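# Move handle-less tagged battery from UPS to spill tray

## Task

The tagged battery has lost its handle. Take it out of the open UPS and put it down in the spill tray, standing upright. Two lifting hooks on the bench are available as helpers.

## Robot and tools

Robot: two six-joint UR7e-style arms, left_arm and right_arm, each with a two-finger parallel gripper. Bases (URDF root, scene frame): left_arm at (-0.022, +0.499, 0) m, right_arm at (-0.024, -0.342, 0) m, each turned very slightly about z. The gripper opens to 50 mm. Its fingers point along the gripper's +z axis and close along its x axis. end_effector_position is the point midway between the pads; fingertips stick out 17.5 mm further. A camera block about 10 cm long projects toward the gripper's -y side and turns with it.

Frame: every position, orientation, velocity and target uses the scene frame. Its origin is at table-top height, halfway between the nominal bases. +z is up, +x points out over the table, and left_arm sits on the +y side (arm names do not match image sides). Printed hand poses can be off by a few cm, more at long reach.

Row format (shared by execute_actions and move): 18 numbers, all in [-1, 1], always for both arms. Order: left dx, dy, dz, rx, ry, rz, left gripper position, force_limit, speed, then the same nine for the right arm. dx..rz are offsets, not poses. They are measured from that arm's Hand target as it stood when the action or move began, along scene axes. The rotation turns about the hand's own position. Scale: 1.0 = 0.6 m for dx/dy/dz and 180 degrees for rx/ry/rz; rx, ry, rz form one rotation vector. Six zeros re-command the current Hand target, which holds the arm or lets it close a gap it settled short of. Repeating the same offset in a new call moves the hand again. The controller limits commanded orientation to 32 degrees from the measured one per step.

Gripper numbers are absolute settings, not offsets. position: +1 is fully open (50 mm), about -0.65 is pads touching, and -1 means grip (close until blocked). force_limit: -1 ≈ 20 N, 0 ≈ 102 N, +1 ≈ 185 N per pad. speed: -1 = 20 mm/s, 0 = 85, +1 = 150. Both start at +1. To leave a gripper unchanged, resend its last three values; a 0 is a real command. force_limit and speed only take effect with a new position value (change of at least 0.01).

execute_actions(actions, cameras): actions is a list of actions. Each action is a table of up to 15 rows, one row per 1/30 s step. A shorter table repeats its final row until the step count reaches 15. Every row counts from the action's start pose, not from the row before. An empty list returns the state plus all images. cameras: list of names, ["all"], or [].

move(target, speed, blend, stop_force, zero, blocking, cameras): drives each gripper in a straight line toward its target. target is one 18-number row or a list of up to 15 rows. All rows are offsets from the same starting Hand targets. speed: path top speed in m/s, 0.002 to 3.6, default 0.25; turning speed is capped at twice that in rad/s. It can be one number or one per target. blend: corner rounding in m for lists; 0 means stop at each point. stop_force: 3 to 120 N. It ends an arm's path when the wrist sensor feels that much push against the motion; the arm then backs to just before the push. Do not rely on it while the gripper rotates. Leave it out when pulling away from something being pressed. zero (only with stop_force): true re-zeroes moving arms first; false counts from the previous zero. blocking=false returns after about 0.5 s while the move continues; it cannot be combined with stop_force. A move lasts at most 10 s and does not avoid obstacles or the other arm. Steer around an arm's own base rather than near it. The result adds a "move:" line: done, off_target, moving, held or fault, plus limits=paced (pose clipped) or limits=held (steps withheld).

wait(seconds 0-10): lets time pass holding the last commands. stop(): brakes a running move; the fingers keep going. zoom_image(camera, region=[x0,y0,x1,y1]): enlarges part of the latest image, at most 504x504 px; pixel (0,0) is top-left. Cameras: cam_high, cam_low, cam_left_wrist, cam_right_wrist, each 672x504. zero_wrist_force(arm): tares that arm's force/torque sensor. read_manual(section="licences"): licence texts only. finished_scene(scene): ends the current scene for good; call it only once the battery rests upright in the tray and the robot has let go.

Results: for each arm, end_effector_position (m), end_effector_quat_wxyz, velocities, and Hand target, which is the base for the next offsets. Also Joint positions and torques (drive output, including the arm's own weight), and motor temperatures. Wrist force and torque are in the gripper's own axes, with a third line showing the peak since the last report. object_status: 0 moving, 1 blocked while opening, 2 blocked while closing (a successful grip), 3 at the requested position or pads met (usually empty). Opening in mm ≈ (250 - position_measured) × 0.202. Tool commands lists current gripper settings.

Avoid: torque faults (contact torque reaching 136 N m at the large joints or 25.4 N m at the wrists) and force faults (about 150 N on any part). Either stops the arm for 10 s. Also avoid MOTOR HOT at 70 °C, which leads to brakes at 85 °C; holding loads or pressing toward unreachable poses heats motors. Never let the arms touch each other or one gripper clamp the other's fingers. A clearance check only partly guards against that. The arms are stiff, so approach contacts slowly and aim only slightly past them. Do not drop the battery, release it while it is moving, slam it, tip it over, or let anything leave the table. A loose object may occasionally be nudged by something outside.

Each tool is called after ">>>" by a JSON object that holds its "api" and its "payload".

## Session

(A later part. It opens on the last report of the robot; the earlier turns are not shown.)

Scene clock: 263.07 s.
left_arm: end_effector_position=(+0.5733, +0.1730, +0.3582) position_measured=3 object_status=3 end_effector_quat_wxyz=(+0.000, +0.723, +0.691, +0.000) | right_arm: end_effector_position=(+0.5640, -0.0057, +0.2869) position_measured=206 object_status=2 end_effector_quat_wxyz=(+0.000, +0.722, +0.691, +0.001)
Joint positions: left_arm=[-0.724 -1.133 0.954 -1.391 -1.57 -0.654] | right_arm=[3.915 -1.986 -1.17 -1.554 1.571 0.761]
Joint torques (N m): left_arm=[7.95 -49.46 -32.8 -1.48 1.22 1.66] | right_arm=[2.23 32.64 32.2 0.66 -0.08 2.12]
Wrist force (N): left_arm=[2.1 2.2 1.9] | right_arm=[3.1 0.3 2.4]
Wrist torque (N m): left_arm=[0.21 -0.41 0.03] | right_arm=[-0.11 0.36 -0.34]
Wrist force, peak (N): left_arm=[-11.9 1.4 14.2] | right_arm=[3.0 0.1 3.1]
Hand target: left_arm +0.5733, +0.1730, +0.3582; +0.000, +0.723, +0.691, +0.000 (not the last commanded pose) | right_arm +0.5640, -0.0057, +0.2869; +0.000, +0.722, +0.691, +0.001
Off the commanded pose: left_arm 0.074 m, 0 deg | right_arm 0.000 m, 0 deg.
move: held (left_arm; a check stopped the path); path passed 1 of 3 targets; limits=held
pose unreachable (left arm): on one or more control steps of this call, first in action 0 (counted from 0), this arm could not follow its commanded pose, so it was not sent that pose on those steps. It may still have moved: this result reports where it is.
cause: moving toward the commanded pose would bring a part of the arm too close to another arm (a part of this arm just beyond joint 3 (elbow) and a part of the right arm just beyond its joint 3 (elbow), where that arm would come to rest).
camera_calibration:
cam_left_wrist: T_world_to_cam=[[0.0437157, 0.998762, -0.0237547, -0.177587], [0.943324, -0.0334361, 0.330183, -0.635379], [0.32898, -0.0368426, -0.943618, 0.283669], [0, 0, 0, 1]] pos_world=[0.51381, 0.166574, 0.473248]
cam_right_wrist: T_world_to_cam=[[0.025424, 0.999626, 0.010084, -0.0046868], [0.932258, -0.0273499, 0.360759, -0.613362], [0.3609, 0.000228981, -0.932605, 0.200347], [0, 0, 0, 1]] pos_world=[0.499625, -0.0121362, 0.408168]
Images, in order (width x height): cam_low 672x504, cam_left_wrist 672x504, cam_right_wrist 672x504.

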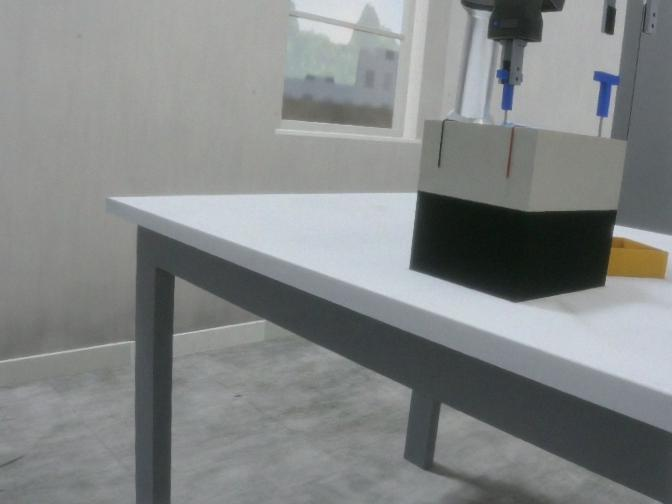

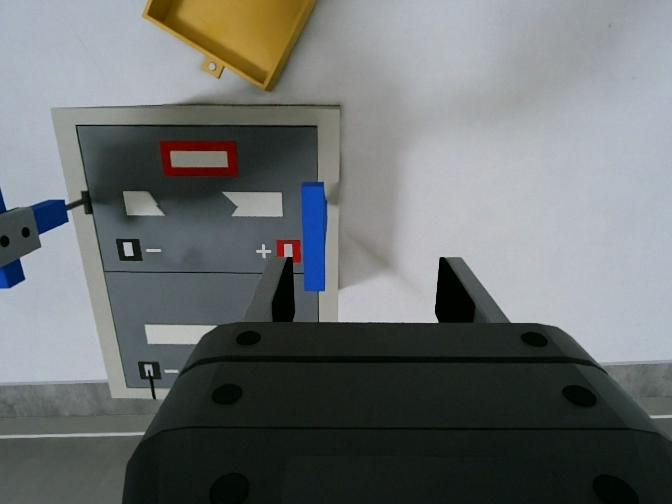

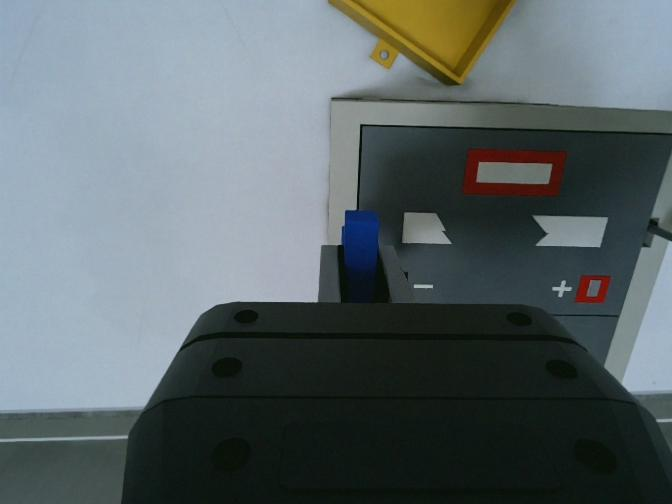

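>>> {"api": "move", "payload": {"target": [[0,0.1,0.07,0,0,0,1,-0.4,-0.95,0,0,0.0017,0,0,0,-1,0.2,-0.9],[0,0.1,0.07,0,0,0,1,-0.4,-0.95,0,0,0.0017,0,0,0.25,-1,0.2,-0.9]], "speed": 0.2, "cameras": ["cam_low","cam_left_wrist","cam_right_wrist"]}}

>>> {"api": "zoom_image", "payload": {"camera": "cam_low", "region": [400, 20, 660, 160]}}

Scene clock: 315.97 s.
left_arm: end_effector_position=(+0.5733, +0.2330, +0.4002) position_measured=3 object_status=3 end_effector_quat_wxyz=(+0.000, +0.723, +0.691, +0.000) | right_arm: end_effector_position=(+0.5640, -0.0057, +0.2880) position_measured=206 object_status=2 end_effector_quat_wxyz=(-0.001, +0.403, +0.915, +0.001)
Joint positions: left_arm=[-0.651 -1.184 0.917 -1.304 -1.57 -0.581] | right_arm=[3.915 -1.987 -1.166 -1.558 1.573 -0.025]
Joint torques (N m): left_arm=[-5.1 -32.85 -13.32 -1.33 -1.47 1.57] | right_arm=[-14.94 31.23 33.93 0.32 1.62 0.11]
Wrist force (N): left_arm=[2.2 1.7 1.5] | right_arm=[1.0 1.1 2.0]
Wrist torque (N m): left_arm=[0.15 -0.42 0.10] | right_arm=[-0.13 0.14 -0.42]
Wrist force, peak (N): left_arm=[4.4 1.6 0.2] | right_arm=[3.2 -0.1 4.0]
Hand target: left_arm +0.5733, +0.2330, +0.4002; +0.000, +0.723, +0.691, +0.000 | right_arm +0.5640, -0.0057, +0.2880; -0.001, +0.403, +0.915, +0.001
Off the commanded pose: left_arm 0.000 m, 0 deg | right_arm 0.000 m, 0 deg.
move: done
camera_calibration:
cam_left_wrist: T_world_to_cam=[[0.043627, 0.998765, -0.023783, -0.236556], [0.943297, -0.0333396, 0.330271, -0.64729], [0.32907, -0.0368432, -0.943587, 0.325453], [0, 0, 0, 1]] pos_world=[0.51381, 0.226674, 0.515248]
cam_right_wrist: T_world_to_cam=[[-0.688649, 0.725024, 0.0101084, 0.396577], [0.67874, 0.639657, 0.360765, -0.467011], [0.255097, 0.255301, -0.932602, 0.262379], [0, 0, 0, 1]] pos_world=[0.523149, -0.0557867, 0.409168]
Images, in order (width x height): cam_low 672x504, cam_left_wrist 672x504, cam_right_wrist 672x504.

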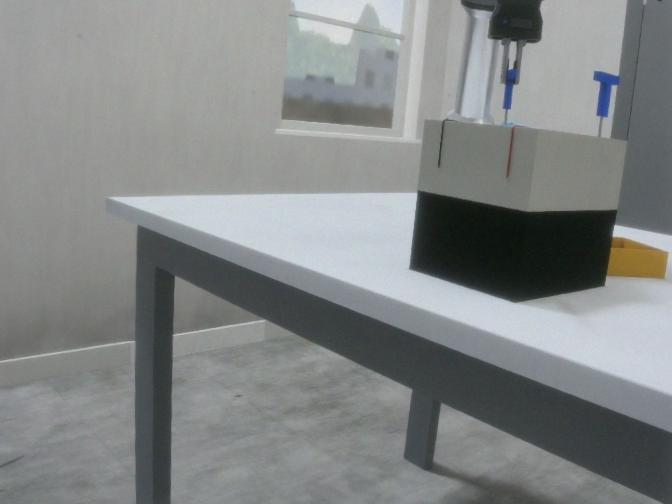

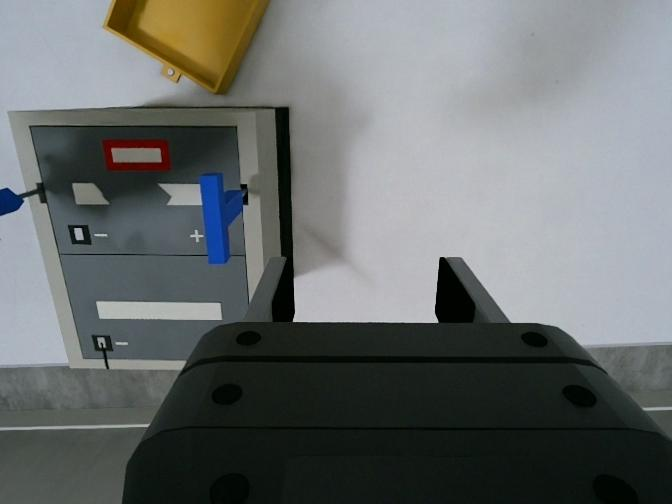

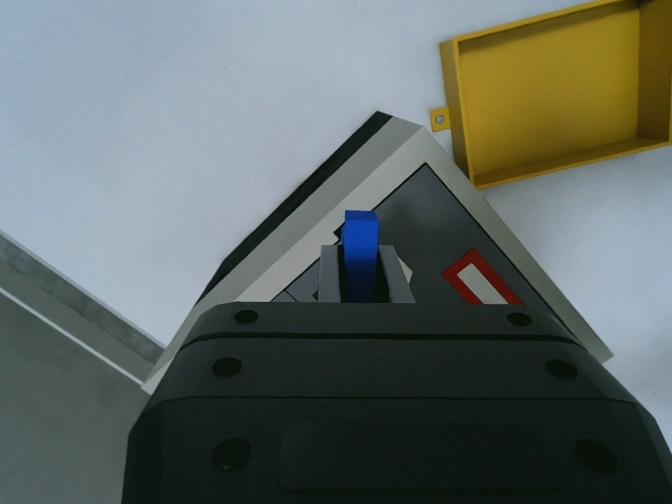

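Scaled by 1.938.

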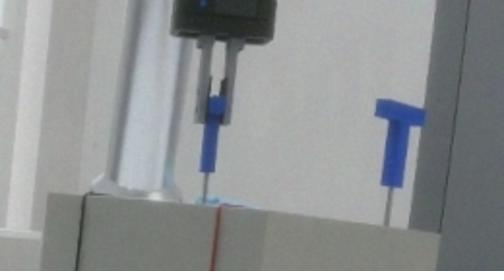

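>>> {"api": "move", "payload": {"target": [0,0,0,0,0,0,1,-0.4,-0.95,0,0,0,0,0,0.25,-1,0.2,-0.9], "speed": 0.2, "cameras": ["cam_right_wrist"]}}

Scene clock: 320.70 s.
left_arm: end_effector_position=(+0.5733, +0.2330, +0.4002) position_measured=3 object_status=3 end_effector_quat_wxyz=(+0.000, +0.723, +0.691, +0.000) | right_arm: end_effector_position=(+0.5640, -0.0057, +0.2880) position_measured=206 object_status=2 end_effector_quat_wxyz=(-0.001, +0.022, +1.000, +0.001)
Joint positions: left_arm=[-0.651 -1.184 0.917 -1.304 -1.57 -0.581] | right_arm=[3.914 -1.988 -1.164 -1.561 1.573 -0.81]
Joint torques (N m): left_arm=[-6.44 -33.6 -13.48 -1.68 -1.38 1.54] | right_arm=[-15.77 30.52 33.41 -0.05 1.16 0]
Wrist force (N): left_arm=[2.3 1.8 1.6] | right_arm=[-0.1 3.9 2.0]
Wrist torque (N m): left_arm=[0.17 -0.43 0.10] | right_arm=[-0.27 0.12 -0.42]
Wrist force, peak (N): left_arm=[2.5 2.0 1.7] | right_arm=[-0.2 3.6 2.9]
Hand target: left_arm +0.5733, +0.2330, +0.4002; +0.000, +0.723, +0.691, +0.000 | right_arm +0.5640, -0.0057, +0.2880; -0.001, +0.022, +1.000, +0.001
Off the commanded pose: left_arm 0.000 m, 0 deg | right_arm 0.000 m, 0 deg.
move: done
camera_calibration:
cam_right_wrist: T_world_to_cam=[[-0.99962, 0.0256464, 0.0100622, 0.567996], [0.0275494, 0.932252, 0.360759, -0.098095], [-0.00012836, 0.360899, -0.932605, 0.406919], [0, 0, 0, 1]] pos_world=[0.570535, -0.0699746, 0.409168]
Images, in order (width x height): cam_right_wrist 672x504.

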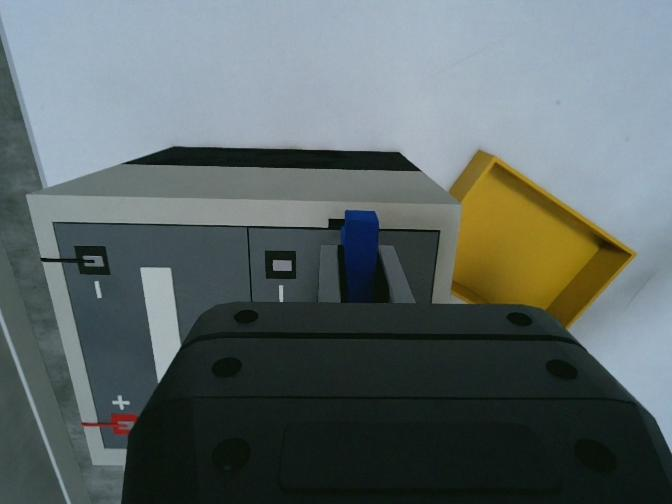

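>>> {"api": "move", "payload": {"target": [0,0,0,0,0,0,1,-0.4,-0.95,0,0,0.02,0,0,0,-1,0.2,-0.9], "speed": 0.01, "stop_force": 6}}

Scene clock: 324.83 s.
left_arm: end_effector_position=(+0.5733, +0.2330, +0.4002) position_measured=3 object_status=3 end_effector_quat_wxyz=(+0.000, +0.723, +0.691, +0.000) | right_arm: end_effector_position=(+0.5640, -0.0057, +0.3000) position_measured=206 object_status=2 end_effector_quat_wxyz=(-0.001, +0.022, +1.000, +0.001)
Joint positions: left_arm=[-0.651 -1.184 0.917 -1.304 -1.57 -0.581] | right_arm=[3.914 -1.988 -1.133 -1.592 1.573 -0.811]
Joint torques (N m): left_arm=[-7.4 -34.22 -13.34 -1.77 -1.32 1.34] | right_arm=[-7.93 30.59 15.6 5.31 -2.73 -1.37]
Wrist force (N): left_arm=[2.3 1.8 1.4] | right_arm=[-0.8 2.6 2.1]
Wrist torque (N m): left_arm=[0.17 -0.44 0.10] | right_arm=[-0.29 0.05 -0.43]
Wrist force, peak (N): left_arm=[2.5 1.9 1.9] | right_arm=[-1.0 2.7 5.5]
Hand target: left_arm +0.5733, +0.2330, +0.4002; +0.000, +0.723, +0.691, +0.000 | right_arm +0.5640, -0.0057, +0.3000; -0.001, +0.022, +1.000, +0.001
Off the commanded pose: left_arm 0.000 m, 0 deg | right_arm 0.000 m, 0 deg.
move: done

>>> {"api": "move", "payload": {"target": [0,0,0,0,0,0,1,-0.4,-0.95,0,0,0.03,0,0,0,-1,0.2,-0.9], "speed": 0.01, "stop_force": 6, "cameras": ["cam_right_wrist","cam_left_wrist"]}}

Scene clock: 327.63 s.
left_arm: end_effector_position=(+0.5733, +0.2330, +0.4002) position_measured=3 object_status=3 end_effector_quat_wxyz=(+0.000, +0.723, +0.691, +0.000) | right_arm: end_effector_position=(+0.5640, -0.0057, +0.3001) position_measured=206 object_status=2 end_effector_quat_wxyz=(-0.001, +0.022, +1.000, +0.001)
Joint positions: left_arm=[-0.651 -1.184 0.917 -1.304 -1.57 -0.581] | right_arm=[3.914 -1.988 -1.133 -1.592 1.573 -0.811]
Joint torques (N m): left_arm=[-7.97 -34.94 -13.52 -1.91 -1.39 1.23] | right_arm=[-3.63 55.88 17.28 5.95 -2.69 -0.97]
Wrist force (N): left_arm=[2.4 1.7 1.7] | right_arm=[-0.2 3.0 6.0]
Wrist torque (N m): left_arm=[0.14 -0.45 0.10] | right_arm=[-0.30 0.11 -0.43]
Wrist force, peak (N): left_arm=[2.3 2.2 1.8] | right_arm=[-1.6 4.6 18.7]
Hand target: left_arm +0.5733, +0.2330, +0.4002; +0.000, +0.723, +0.691, +0.000 | right_arm +0.5640, -0.0057, +0.3002; -0.001, +0.022, +1.000, +0.001 (not the last commanded pose)
Off the commanded pose: left_arm 0.000 m, 0 deg | right_arm 0.018 m, 0 deg.
move: contact (right_arm)
camera_calibration:
cam_left_wrist: T_world_to_cam=[[0.043627, 0.998765, -0.023783, -0.236556], [0.943297, -0.0333396, 0.330271, -0.64729], [0.32907, -0.0368432, -0.943587, 0.325453], [0, 0, 0, 1]] pos_world=[0.51381, 0.226674, 0.515248]
cam_right_wrist: T_world_to_cam=[[-0.999623, 0.0255173, 0.0101198, 0.567842], [0.0274498, 0.932256, 0.360758, -0.102439], [-0.000228671, 0.3609, -0.932605, 0.418354], [0, 0, 0, 1]] pos_world=[0.570536, -0.0699747, 0.421368]
Images, in order (width x height): cam_left_wrist 672x504, cam_right_wrist 672x504.

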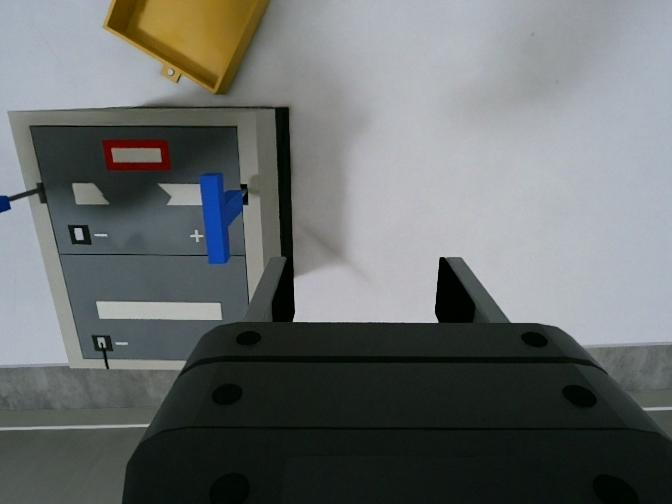

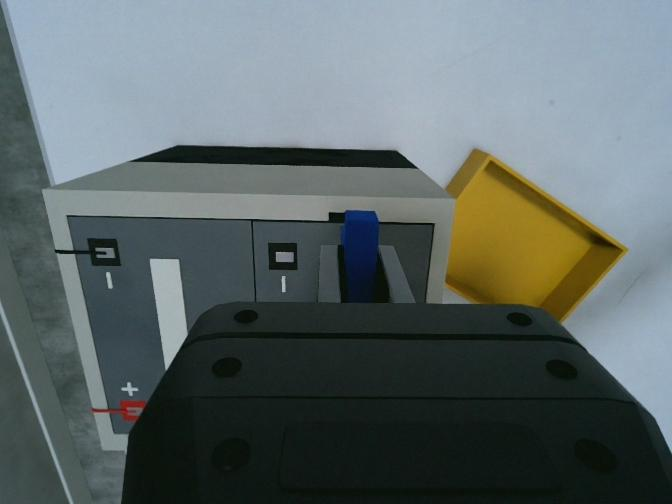

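>>> {"api": "move", "payload": {"target": [0,0,0,0,0,0,1,-0.4,-0.95,0,0,-0.0212,0,0,0,-1,0.2,-0.9], "speed": 0.05}}

>>> {"api": "move", "payload": {"target": [[0,0,0,0,0,0,1,-0.4,-0.95,0,0,0,0,0,0,1,0.2,-0.9],[0,0,0,0,0,0,1,-0.4,-0.95,0,0,0.11,0,0,0,1,0.2,-0.9],[0,-0.06,0,0,0,0,1,-0.4,-0.95,-0.19,-0.4,0.2,0,0,0,1,0.2,-0.9],[0,-0.135,-0.1,0,0,0,1,-0.4,-0.95,-0.19,-0.45,0.2,0,0,0,1,0.2,-0.9],[0,-0.135,-0.1887,0,0,0,1,-0.4,-0.95,-0.19,-0.45,0.2,0,0,0,1,0.2,-0.9]], "speed": 0.35, "blend": [0,0.02,0.03,0.02,0], "cameras": ["cam_low","cam_left_wrist"]}}

>>> {"api": "zoom_image", "payload": {"camera": "cam_low", "region": [400, 20, 660, 160]}}

Scene clock: 347.13 s.
left_arm: end_effector_position=(+0.5733, +0.2330, +0.4002) position_measured=3 object_status=3 end_effector_quat_wxyz=(+0.000, +0.723, +0.691, +0.000) | right_arm: end_effector_position=(+0.5640, -0.0057, +0.2874) position_measured=206 object_status=2 end_effector_quat_wxyz=(-0.001, +0.022, +1.000, +0.001)
Joint positions: left_arm=[-0.651 -1.184 0.917 -1.304 -1.57 -0.581] | right_arm=[3.914 -1.988 -1.166 -1.559 1.573 -0.811]
Joint torques (N m): left_arm=[-7.7 -35.54 -13.77 -2.2 -1.34 1.19] | right_arm=[-4.3 46.86 34.64 -0.76 -2.41 -1.2]
Wrist force (N): left_arm=[2.4 1.8 2.0] | right_arm=[-0.8 3.6 3.0]
Wrist torque (N m): left_arm=[0.16 -0.45 0.10] | right_arm=[-0.26 0.10 -0.42]
Wrist force, peak (N): left_arm=[2.6 1.8 1.9] | right_arm=[-0.3 3.2 8.1]
Hand target: left_arm +0.5733, +0.2330, +0.4002; +0.000, +0.723, +0.691, +0.000 | right_arm +0.5640, -0.0057, +0.2875; -0.001, +0.022, +1.000, +0.001
Off the commanded pose: left_arm 0.000 m, 0 deg | right_arm 0.000 m, 0 deg.
move: done

Scene clock: 350.83 s.
left_arm: end_effector_position=(+0.5733, +0.1521, +0.2872) position_measured=3 object_status=3 end_effector_quat_wxyz=(+0.000, +0.723, +0.691, +0.000) | right_arm: end_effector_position=(+0.4500, -0.2757, +0.4075) position_measured=3 object_status=3 end_effector_quat_wxyz=(-0.001, +0.022, +1.000, +0.001)
Joint positions: left_arm=[-0.747 -1.122 1.12 -1.568 -1.57 -0.677] | right_arm=[3.617 -1.515 -1.422 -1.777 1.573 -1.108]
Joint torques (N m): left_arm=[0.52 -48.8 -14.86 -5.21 0.94 -0.07] | right_arm=[13.98 10.17 33.66 6.11 2.2 0.19]
Wrist force (N): left_arm=[2.2 1.6 1.9] | right_arm=[-1.0 -0.7 2.2]
Wrist torque (N m): left_arm=[0.14 -0.43 -0.11] | right_arm=[-0.17 0.09 -0.42]
Wrist force, peak (N): left_arm=[2.6 1.9 5.8] | right_arm=[-1.2 -0.2 6.3]
Hand target: left_arm +0.5733, +0.1520, +0.2870; +0.000, +0.723, +0.691, +0.000 | right_arm +0.4500, -0.2757, +0.4075; -0.001, +0.022, +1.000, +0.001
Off the commanded pose: left_arm 0.000 m, 0 deg | right_arm 0.000 m, 0 deg.
move: done
camera_calibration:
cam_left_wrist: T_world_to_cam=[[0.0436267, 0.998765, -0.0237789, -0.158345], [0.943266, -0.0333372, 0.330359, -0.61269], [0.329159, -0.0368423, -0.943556, 0.215785], [0, 0, 0, 1]] pos_world=[0.513811, 0.145674, 0.402248]
Images, in order (width x height): cam_low 672x504, cam_left_wrist 672x504.

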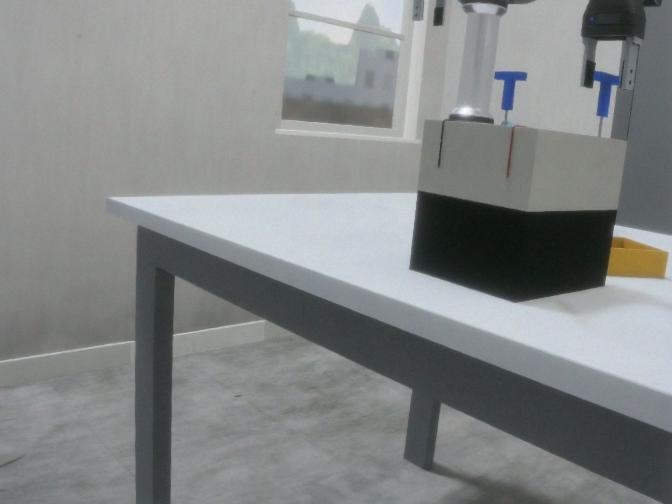

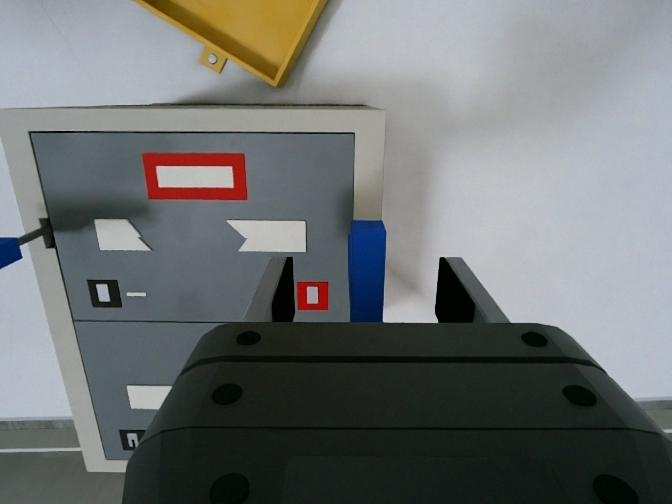

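Scaled by 1.938.

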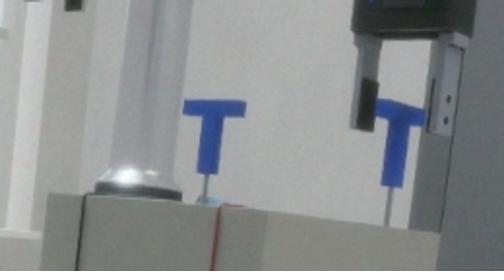

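>>> {"api": "move", "payload": {"target": [[0,0,0,0,0,0,-1,0.2,-0.9,0,0,0,0,0,0,1,0.2,-0.9],[0,0,0.0018,0,0,0,-1,0.2,-0.9,0,0,0,0,0,0,1,0.2,-0.9],[0,0,0.0018,0,0,-0.25,-1,0.2,-0.9,0,0,0,0,0,0,1,0.2,-0.9],[0,0,0.0018,0,0,-0.5,-1,0.2,-0.9,0,0,0,0,0,0,1,0.2,-0.9]], "speed": 0.25, "blend": [0,0,0.001,0], "cameras": ["cam_left_wrist"]}}

>>> {"api": "move", "payload": {"target": [0,0,0.05,0,0,0,-1,0.2,-0.9,0,0,0,0,0,0,1,0.2,-0.9], "speed": 0.01, "stop_force": 7, "cameras": ["cam_low","cam_left_wrist"]}}

Scene clock: 360.87 s.
left_arm: end_effector_position=(+0.5733, +0.1520, +0.2881) position_measured=206 object_status=2 end_effector_quat_wxyz=(+0.000, +1.000, -0.023, +0.000) | right_arm: end_effector_position=(+0.4500, -0.2757, +0.4075) position_measured=3 object_status=3 end_effector_quat_wxyz=(-0.001, +0.022, +1.000, +0.001)
Joint positions: left_arm=[-0.747 -1.123 1.119 -1.568 -1.57 0.893] | right_arm=[3.617 -1.515 -1.422 -1.777 1.573 -1.108]
Joint torques (N m): left_arm=[6.94 -51.56 -22.2 -4.68 -1.15 1.17] | right_arm=[14.21 9.58 33.49 5.29 2.28 -1.45]
Wrist force (N): left_arm=[2.2 0.6 2.4] | right_arm=[-1.0 -0.6 2.3]
Wrist torque (N m): left_arm=[0.34 -0.45 0.10] | right_arm=[-0.14 0.10 -0.42]
Wrist force, peak (N): left_arm=[3.7 0.3 2.7] | right_arm=[-1.0 -0.5 2.5]
Hand target: left_arm +0.5733, +0.1520, +0.2881; +0.000, +1.000, -0.023, +0.000 | right_arm +0.4500, -0.2757, +0.4075; -0.001, +0.022, +1.000, +0.001
Off the commanded pose: left_arm 0.000 m, 0 deg | right_arm 0.000 m, 0 deg.
move: done
camera_calibration:
cam_left_wrist: T_world_to_cam=[[0.998775, -0.0434053, -0.0237579, -0.547418], [-0.0331386, -0.943306, 0.330265, 0.0852334], [-0.0367463, -0.329073, -0.943589, 0.470865], [0, 0, 0, 1]] pos_world=[0.566874, 0.21159, 0.403148]
Images, in order (width x height): cam_left_wrist 672x504.

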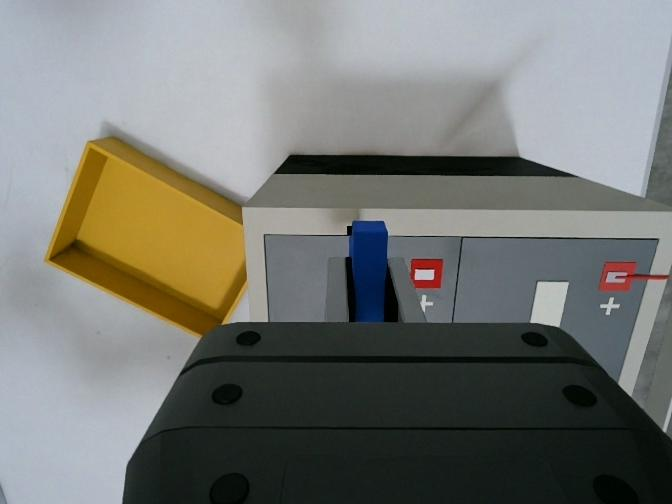

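Scene clock: 363.20 s.
left_arm: end_effector_position=(+0.5733, +0.1520, +0.3004) position_measured=206 object_status=2 end_effector_quat_wxyz=(+0.000, +1.000, -0.023, +0.000) | right_arm: end_effector_position=(+0.4500, -0.2757, +0.4075) position_measured=3 object_status=3 end_effector_quat_wxyz=(-0.001, +0.022, +1.000, +0.001)
Joint positions: left_arm=[-0.747 -1.122 1.087 -1.536 -1.57 0.893] | right_arm=[3.617 -1.515 -1.422 -1.777 1.573 -1.108]
Joint torques (N m): left_arm=[3.48 -64.09 -20.32 -5.61 0.67 1.66] | right_arm=[12.99 9.7 33.86 5.2 2.38 -1.55]
Wrist force (N): left_arm=[2.4 1.1 13.5] | right_arm=[-0.9 -0.5 2.2]
Wrist torque (N m): left_arm=[0.29 -0.38 0.06] | right_arm=[-0.13 0.08 -0.42]
Wrist force, peak (N): left_arm=[2.7 2.0 20.1] | right_arm=[-1.0 -0.7 2.4]
Hand target: left_arm +0.5733, +0.1520, +0.3004; +0.000, +1.000, -0.023, +0.000 (not the last commanded pose) | right_arm +0.4500, -0.2757, +0.4075; -0.001, +0.022, +1.000, +0.001
Off the commanded pose: left_arm 0.018 m, 0 deg | right_arm 0.000 m, 0 deg.
move: contact (left_arm)
camera_calibration:
cam_left_wrist: T_world_to_cam=[[0.998765, -0.0436226, -0.0237846, -0.547162], [-0.0333349, -0.943297, 0.330271, 0.0812817], [-0.0368432, -0.32907, -0.943587, 0.482528], [0, 0, 0, 1]] pos_world=[0.566974, 0.21159, 0.415448]
Images, in order (width x height): cam_low 672x504, cam_left_wrist 672x504.

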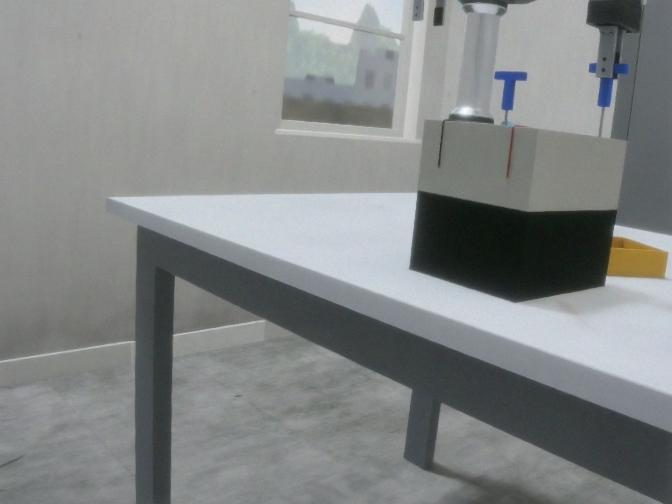

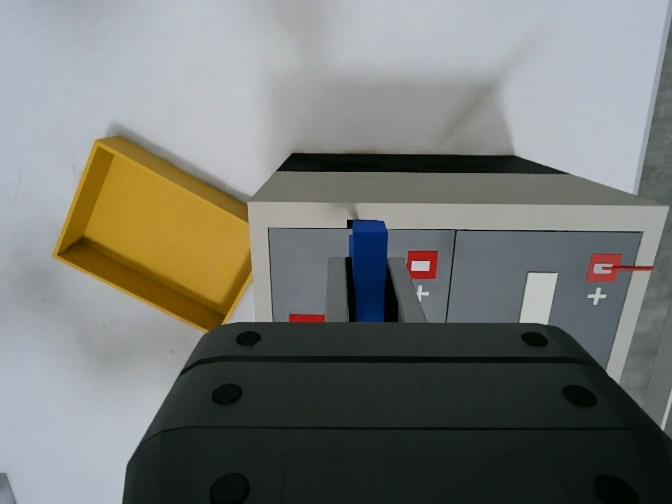

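>>> {"api": "move", "payload": {"target": [[0,0,-0.0215,0,0,0,-1,0.2,-0.9,0,0,0,0,0,0,1,0.2,-0.9],[0,0,-0.0215,0,0,0,1,0.2,-0.9,0,0,0,0,0,0,1,0.2,-0.9],[0,0,-0.0215,-0.1665,0.0075,0,1,0.2,-0.9,0.19,0.45,-0.0792,0,0,0,1,0.2,-0.9]], "speed": [0.05,0.1,0.3], "cameras": ["cam_low","cam_left_wrist","cam_right_wrist","cam_high"]}}

Scene clock: 371.73 s.
left_arm: end_effector_position=(+0.5733, +0.1521, +0.2875) position_measured=3 object_status=3 end_effector_quat_wxyz=(+0.259, +0.966, -0.022, -0.005) | right_arm: end_effector_position=(+0.5639, -0.0057, +0.3600) position_measured=3 object_status=3 end_effector_quat_wxyz=(-0.001, +0.022, +1.000, +0.001)
Joint positions: left_arm=[-0.582 -1.223 1.422 -2.046 -2.021 0.994] | right_arm=[3.914 -2.004 -0.956 -1.753 1.573 -0.811]
Joint torques (N m): left_arm=[-6.29 -31.2 -34.73 -4.21 -2.28 -1.84] | right_arm=[-14.9 34.84 29.44 6.28 2.01 -1.08]
Wrist force (N): left_arm=[1.4 0.7 1.2] | right_arm=[-0.8 -0.8 2.2]
Wrist torque (N m): left_arm=[0.09 -0.27 0.01] | right_arm=[-0.18 0.03 -0.37]
Wrist force, peak (N): left_arm=[2.5 1.4 13.8] | right_arm=[0.4 -4.7 1.7]
Hand target: left_arm +0.5733, +0.1520, +0.2875; +0.259, +0.966, -0.022, -0.005 | right_arm +0.5640, -0.0057, +0.3599; -0.001, +0.022, +1.000, +0.001
Off the commanded pose: left_arm 0.000 m, 0 deg | right_arm 0.000 m, 0 deg.
move: done
camera_calibration:
cam_left_wrist: T_world_to_cam=[[0.998224, -0.0556447, -0.0212572, -0.546001], [-0.0202149, -0.652142, 0.757827, -0.089077], [-0.0560318, -0.756051, -0.652109, 0.462568], [0, 0, 0, 1]] pos_world=[0.56915, 0.261252, 0.357543]
cam_right_wrist: T_world_to_cam=[[-0.999629, 0.0253302, 0.0100454, 0.567164], [0.0272484, 0.932294, 0.360673, -0.123851], [-0.000229392, 0.360813, -0.932638, 0.474134], [0, 0, 0, 1]] pos_world=[0.570436, -0.0699746, 0.481168]

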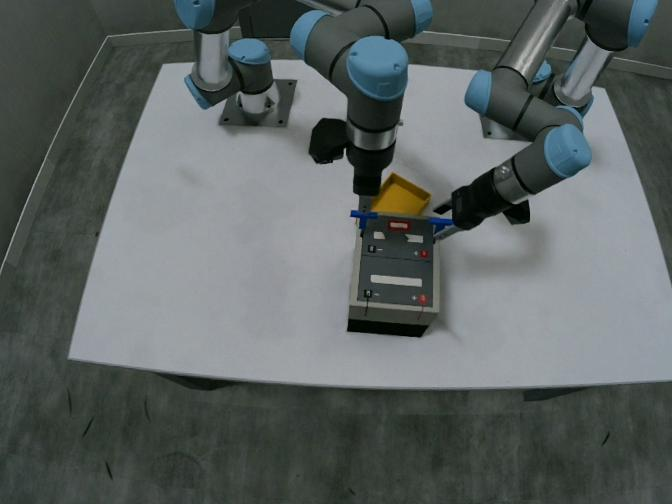

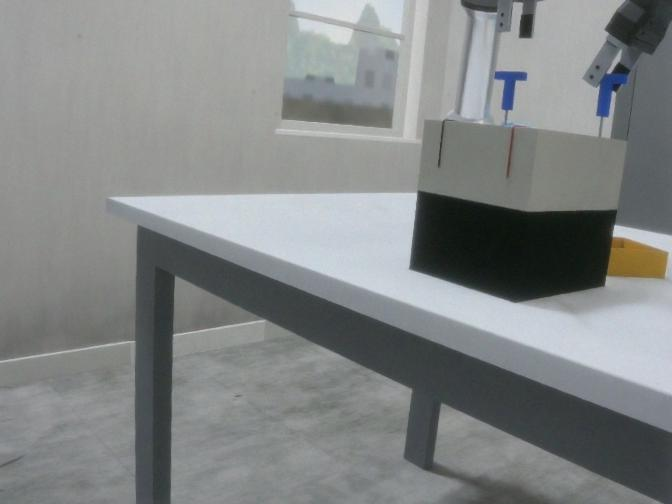

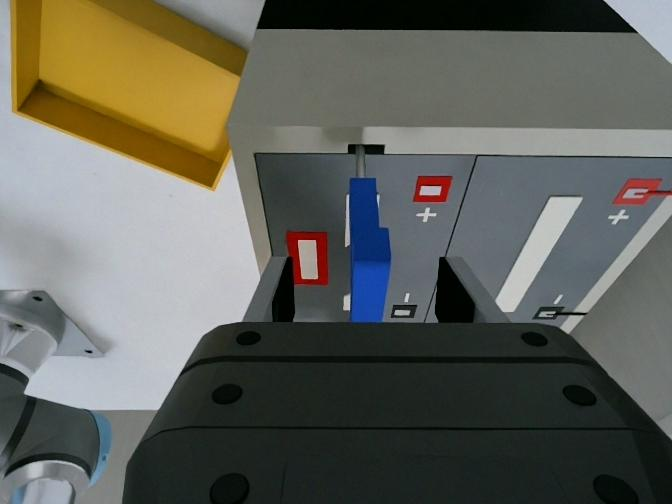

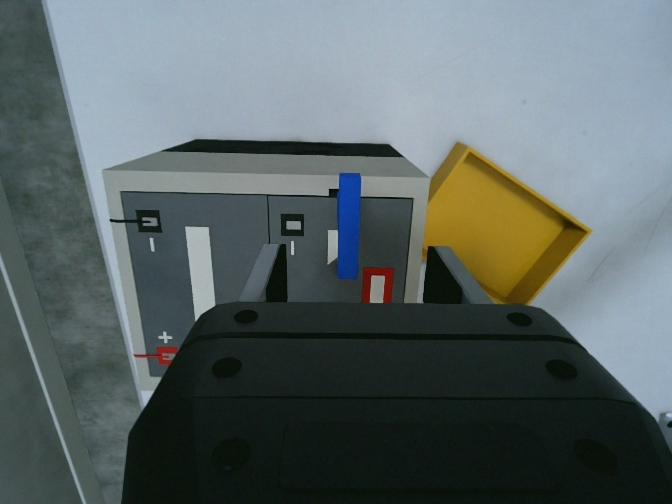

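>>> {"api": "move", "payload": {"target": [[0,0,0,0,0,0,-1,0.2,-0.9,0,0,0,0,0,0,1,0.2,-0.9],[0,0,0,0,0,0,-1,0.2,-0.9,0,0,-0.1208,0,0,0,1,0.2,-0.9],[0,0,0,0,0,0,-1,0.2,-0.9,0,0,-0.1208,0,0,0,-1,0.2,-0.9]], "speed": [0.15,0.15,0.1], "cameras": ["cam_low","cam_left_wrist","cam_right_wrist"]}}

>>> {"api": "zoom_image", "payload": {"camera": "cam_low", "region": [400, 20, 660, 160]}}

Scene clock: 378.93 s.
left_arm: end_effector_position=(+0.5733, +0.1520, +0.2875) position_measured=206 object_status=2 end_effector_quat_wxyz=(+0.259, +0.966, -0.022, -0.005) | right_arm: end_effector_position=(+0.5640, -0.0057, +0.2875) position_measured=206 object_status=2 end_effector_quat_wxyz=(-0.001, +0.022, +1.000, +0.001)
Joint positions: left_arm=[-0.582 -1.223 1.422 -2.047 -2.021 0.994] | right_arm=[3.914 -1.988 -1.165 -1.56 1.573 -0.811]
Joint torques (N m): left_arm=[-4.47 -34.3 -32.59 -3.48 0.31 -1.56] | right_arm=[12.79 39.34 16.52 5.8 -2.14 -0.04]
Wrist force (N): left_arm=[1.7 0.7 1.4] | right_arm=[-0.8 -0.5 1.9]
Wrist torque (N m): left_arm=[0.11 -0.31 0.02] | right_arm=[-0.14 0.09 -0.34]
Wrist force, peak (N): left_arm=[1.6 0.7 1.7] | right_arm=[-0.9 -0.5 4.2]
Hand target: left_arm +0.5733, +0.1520, +0.2875; +0.259, +0.966, -0.022, -0.005 | right_arm +0.5640, -0.0057, +0.2875; -0.001, +0.022, +1.000, +0.001
Off the commanded pose: left_arm 0.000 m, 0 deg | right_arm 0.000 m, 0 deg.
move: done
camera_calibration:
cam_left_wrist: T_world_to_cam=[[0.998219, -0.0557269, -0.0213093, -0.545963], [-0.0202211, -0.652034, 0.75792, -0.0892008], [-0.0561309, -0.756139, -0.651999, 0.462533], [0, 0, 0, 1]] pos_world=[0.569149, 0.261152, 0.357544]
cam_right_wrist: T_world_to_cam=[[-0.999626, 0.0254591, 0.00999308, 0.56802], [0.0273498, 0.932223, 0.360849, -0.0978388], [-0.000128886, 0.360987, -0.932571, 0.406445], [0, 0, 0, 1]] pos_world=[0.570536, -0.069975, 0.408667]
Images, in order (width x height): cam_low 672x504, cam_left_wrist 672x504, cam_right_wrist 672x504.

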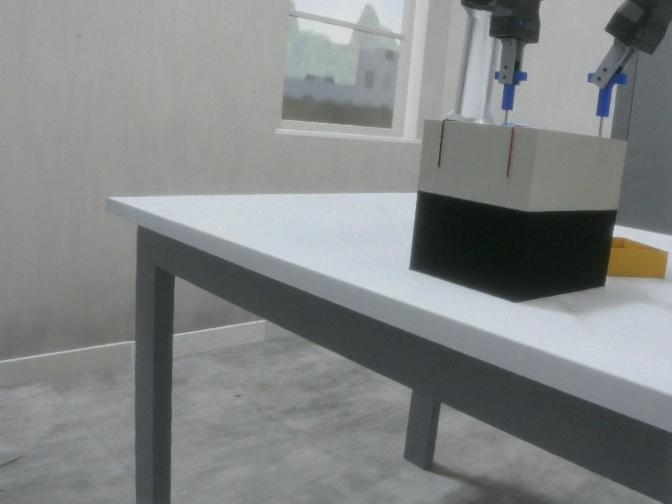

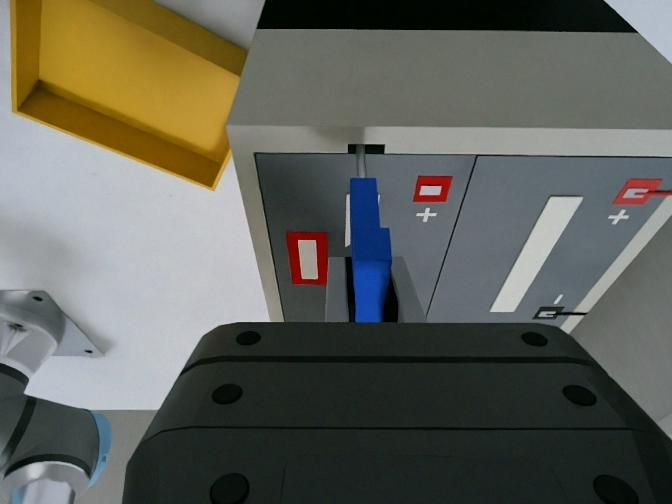

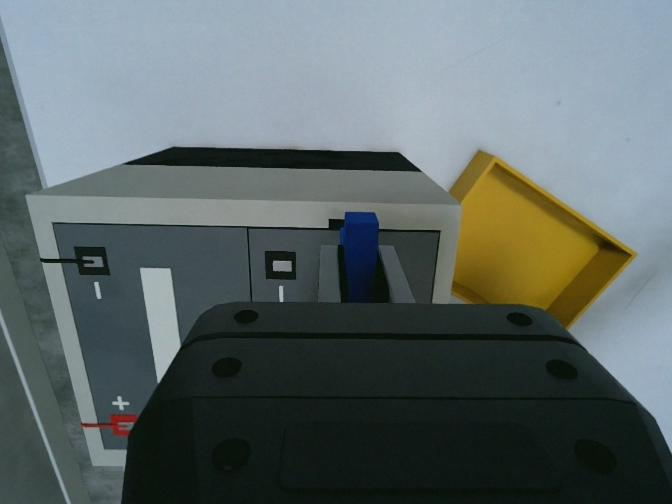

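Scaled by 1.938.

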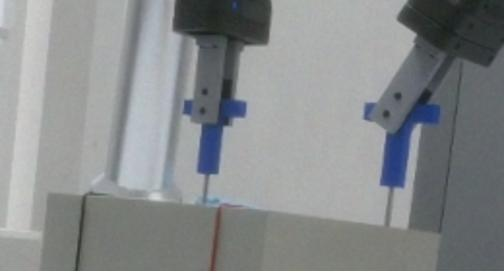

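>>> {"api": "move", "payload": {"target": [[0,-0.0015,0.015,0,0,0,-1,0.2,-0.9,0,0.0015,0.015,0,0,0,-1,0.2,-0.9],[0,-0.0015,0.0208,0,0,0,-1,0.2,-0.9,0,0.0015,0.0208,0,0,0,-1,0.2,-0.9],[0,-0.0015,0.085,0,0,0,-1,0.2,-0.9,0,0.0015,0.085,0,0,0,-1,0.2,-0.9]], "speed": [0.03,0.01,0.03], "cameras": ["cam_low","cam_left_wrist","cam_right_wrist"]}}

>>> {"api": "zoom_image", "payload": {"camera": "cam_low", "region": [400, 20, 660, 160]}}

Scene clock: 385.07 s.
left_arm: end_effector_position=(+0.5733, +0.1511, +0.3387) position_measured=206 object_status=2 end_effector_quat_wxyz=(+0.259, +0.966, -0.022, -0.005) | right_arm: end_effector_position=(+0.5640, -0.0048, +0.3385) position_measured=206 object_status=2 end_effector_quat_wxyz=(-0.001, +0.022, +1.000, +0.001) end_effector_velocity=(+0.000, +0.001, -0.001) end_effector_angular_velocity=(+0.000, -0.001, +0.001)
Joint positions: left_arm=[-0.583 -1.239 1.312 -1.921 -2.021 0.993] | right_arm=[3.915 -1.997 -1.022 -1.694 1.573 -0.81]
Joint velocities: left_arm=[within noise] | right_arm=[0.001 0 -0.004 0.005 0 0]
Joint torques (N m): left_arm=[5.65 -54.66 -24.37 -8.52 -4.39 -1.04] | right_arm=[4.34 45.65 27.2 8.45 -1.15 -0.22]
Wrist force (N): left_arm=[2.3 -8.7 17.3] | right_arm=[-1.2 -1.7 20.9]
Wrist torque (N m): left_arm=[0.25 -0.22 0.14] | right_arm=[-0.04 0.02 -0.42]
Wrist force, peak (N): left_arm=[1.8 -8.1 19.5] | right_arm=[-1.3 0.7 24.3]
Hand target: left_arm +0.5733, +0.1511, +0.3385; +0.259, +0.966, -0.022, -0.005 | right_arm +0.5640, -0.0048, +0.3385; -0.001, +0.022, +1.000, +0.001
Off the commanded pose: left_arm 0.000 m, 0 deg | right_arm 0.000 m, 0 deg.
move: done
camera_calibration:
cam_left_wrist: T_world_to_cam=[[0.998222, -0.0557134, -0.0211647, -0.544987], [-0.0203139, -0.651924, 0.758012, -0.128607], [-0.0560292, -0.756235, -0.651897, 0.49516], [0, 0, 0, 1]] pos_world=[0.56915, 0.260252, 0.408744]
cam_right_wrist: T_world_to_cam=[[-0.999623, 0.025481, 0.0102103, 0.567388], [0.0274485, 0.93229, 0.360668, -0.117051], [-0.000328777, 0.360812, -0.932638, 0.453815], [0, 0, 0, 1]] pos_world=[0.570536, -0.0690745, 0.459668]
Images, in order (width x height): cam_low 672x504, cam_left_wrist 672x504, cam_right_wrist 672x504.

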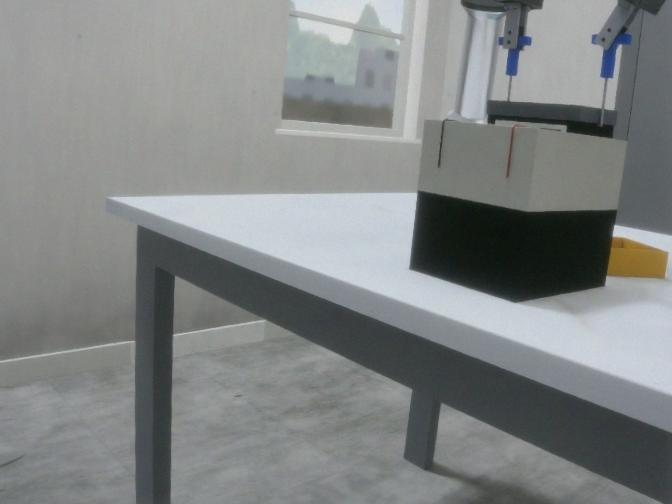

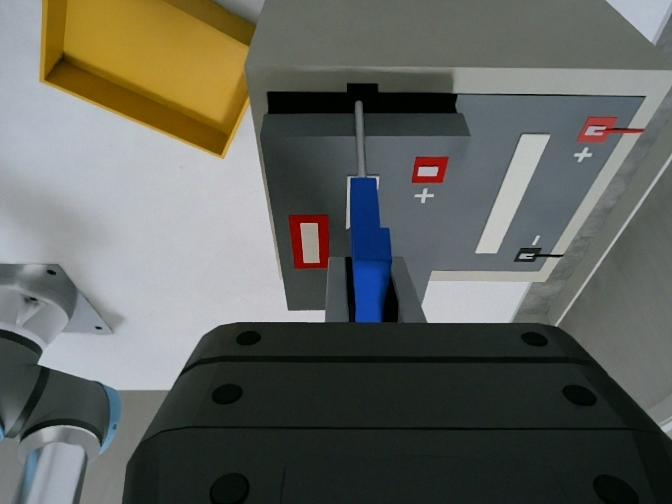

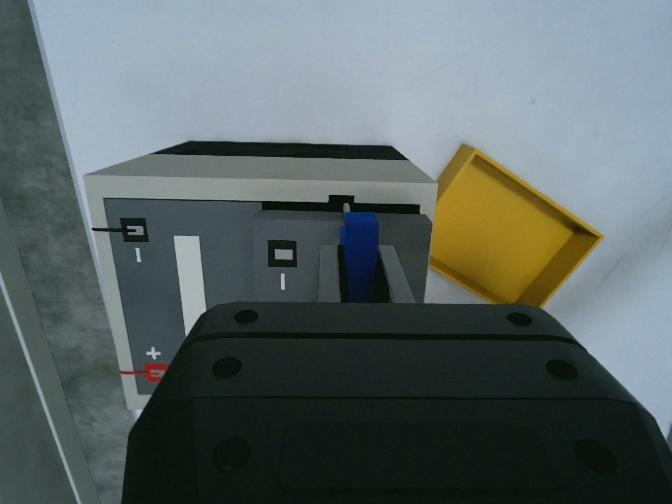

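Scaled by 1.938.

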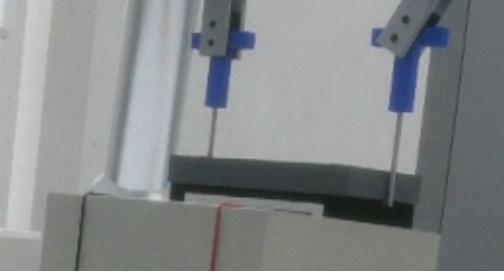

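>>> {"api": "move", "payload": {"target": [0,0,0.125,0,0,0,-1,0.2,-0.9,0,0,0.125,0,0,0,-1,0.2,-0.9], "speed": 0.05, "cameras": ["cam_high","cam_low","cam_left_wrist","cam_right_wrist"]}}

>>> {"api": "zoom_image", "payload": {"camera": "cam_low", "region": [400, 0, 672, 160]}}

Scene clock: 389.50 s.
left_arm: end_effector_position=(+0.5734, +0.1511, +0.4135) position_measured=206 object_status=2 end_effector_quat_wxyz=(+0.259, +0.966, -0.022, -0.005) | right_arm: end_effector_position=(+0.5641, -0.0047, +0.4133) position_measured=206 object_status=2 end_effector_quat_wxyz=(-0.001, +0.022, +1.000, +0.001)
Joint positions: left_arm=[-0.583 -1.235 1.115 -1.728 -2.021 0.993] | right_arm=[3.915 -2.05 -0.747 -1.917 1.573 -0.81]
Joint torques (N m): left_arm=[4.52 -50.57 -24.72 -8.95 -3.2 0.84] | right_arm=[-12.36 65.5 24.51 8.23 -1.1 0.65]
Wrist force (N): left_arm=[1.9 -9.4 17.1] | right_arm=[-1.5 -1.6 21.2]
Wrist torque (N m): left_arm=[0.26 -0.27 0.11] | right_arm=[0.03 0.02 -0.42]
Wrist force, peak (N): left_arm=[2.0 -10.4 19.4] | right_arm=[-0.8 -1.2 23.6]
Hand target: left_arm +0.5733, +0.1511, +0.4135; +0.259, +0.966, -0.022, -0.005 | right_arm +0.5640, -0.0048, +0.4135; -0.001, +0.022, +1.000, +0.001
Off the commanded pose: left_arm 0.000 m, 0 deg | right_arm 0.000 m, 0 deg.
move: done
camera_calibration:
cam_left_wrist: T_world_to_cam=[[0.998221, -0.0556629, -0.0213859, -0.543409], [-0.0201213, -0.652038, 0.757919, -0.185339], [-0.0561324, -0.75614, -0.651998, 0.54401], [0, 0, 0, 1]] pos_world=[0.56925, 0.260252, 0.483544]
cam_right_wrist: T_world_to_cam=[[-0.999623, 0.0254475, 0.0103005, 0.566574], [0.0274498, 0.932338, 0.360545, -0.143961], [-0.000428611, 0.360692, -0.932685, 0.52365], [0, 0, 0, 1]] pos_world=[0.570537, -0.0690742, 0.534469]

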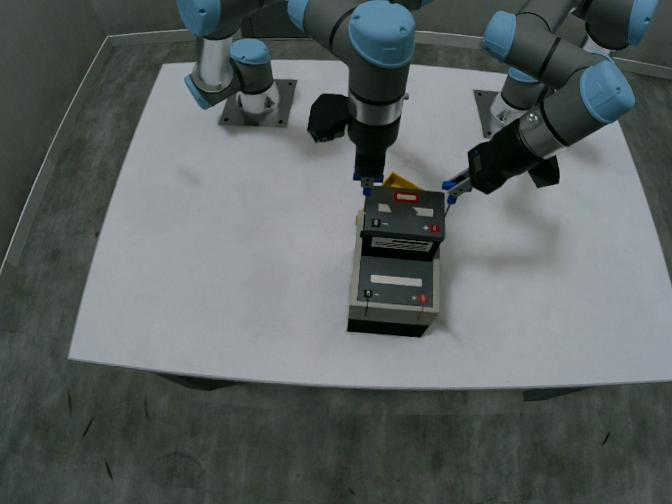

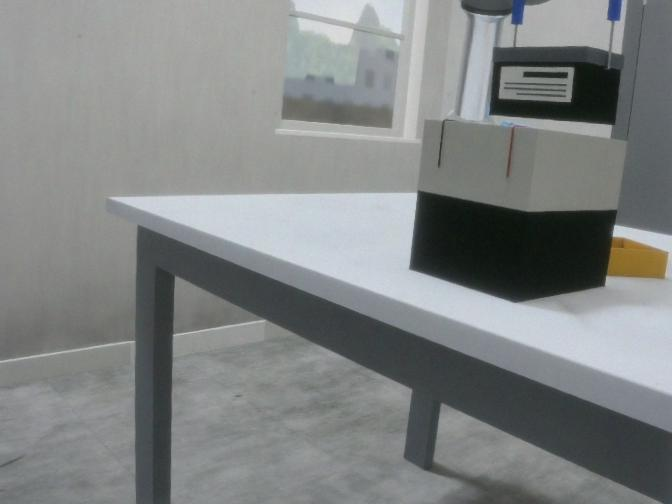

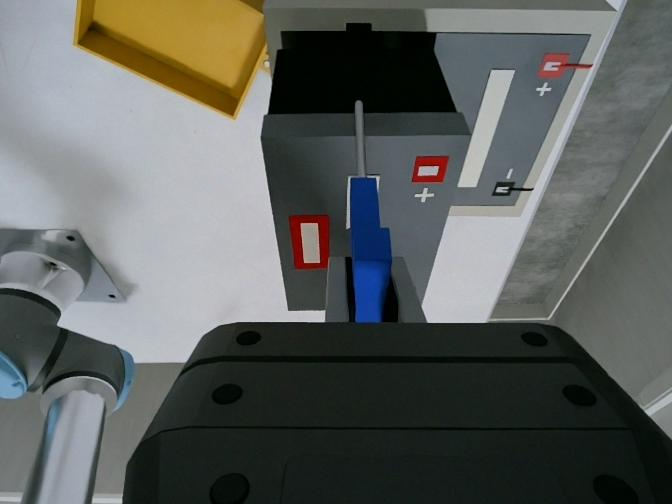

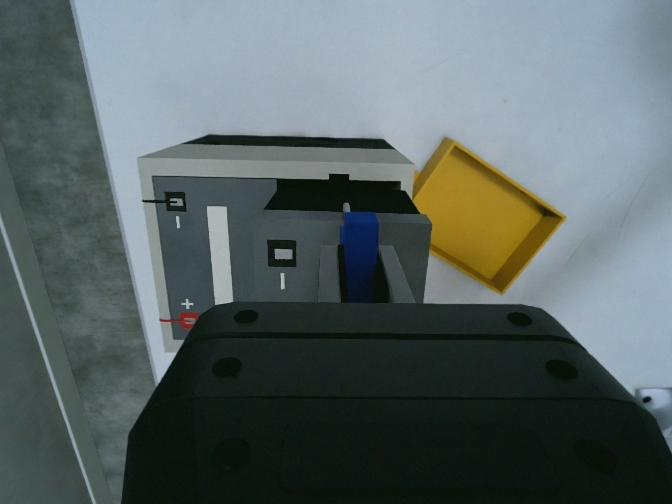

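Scaled by 1.853.

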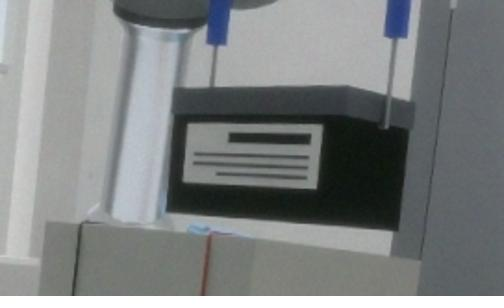

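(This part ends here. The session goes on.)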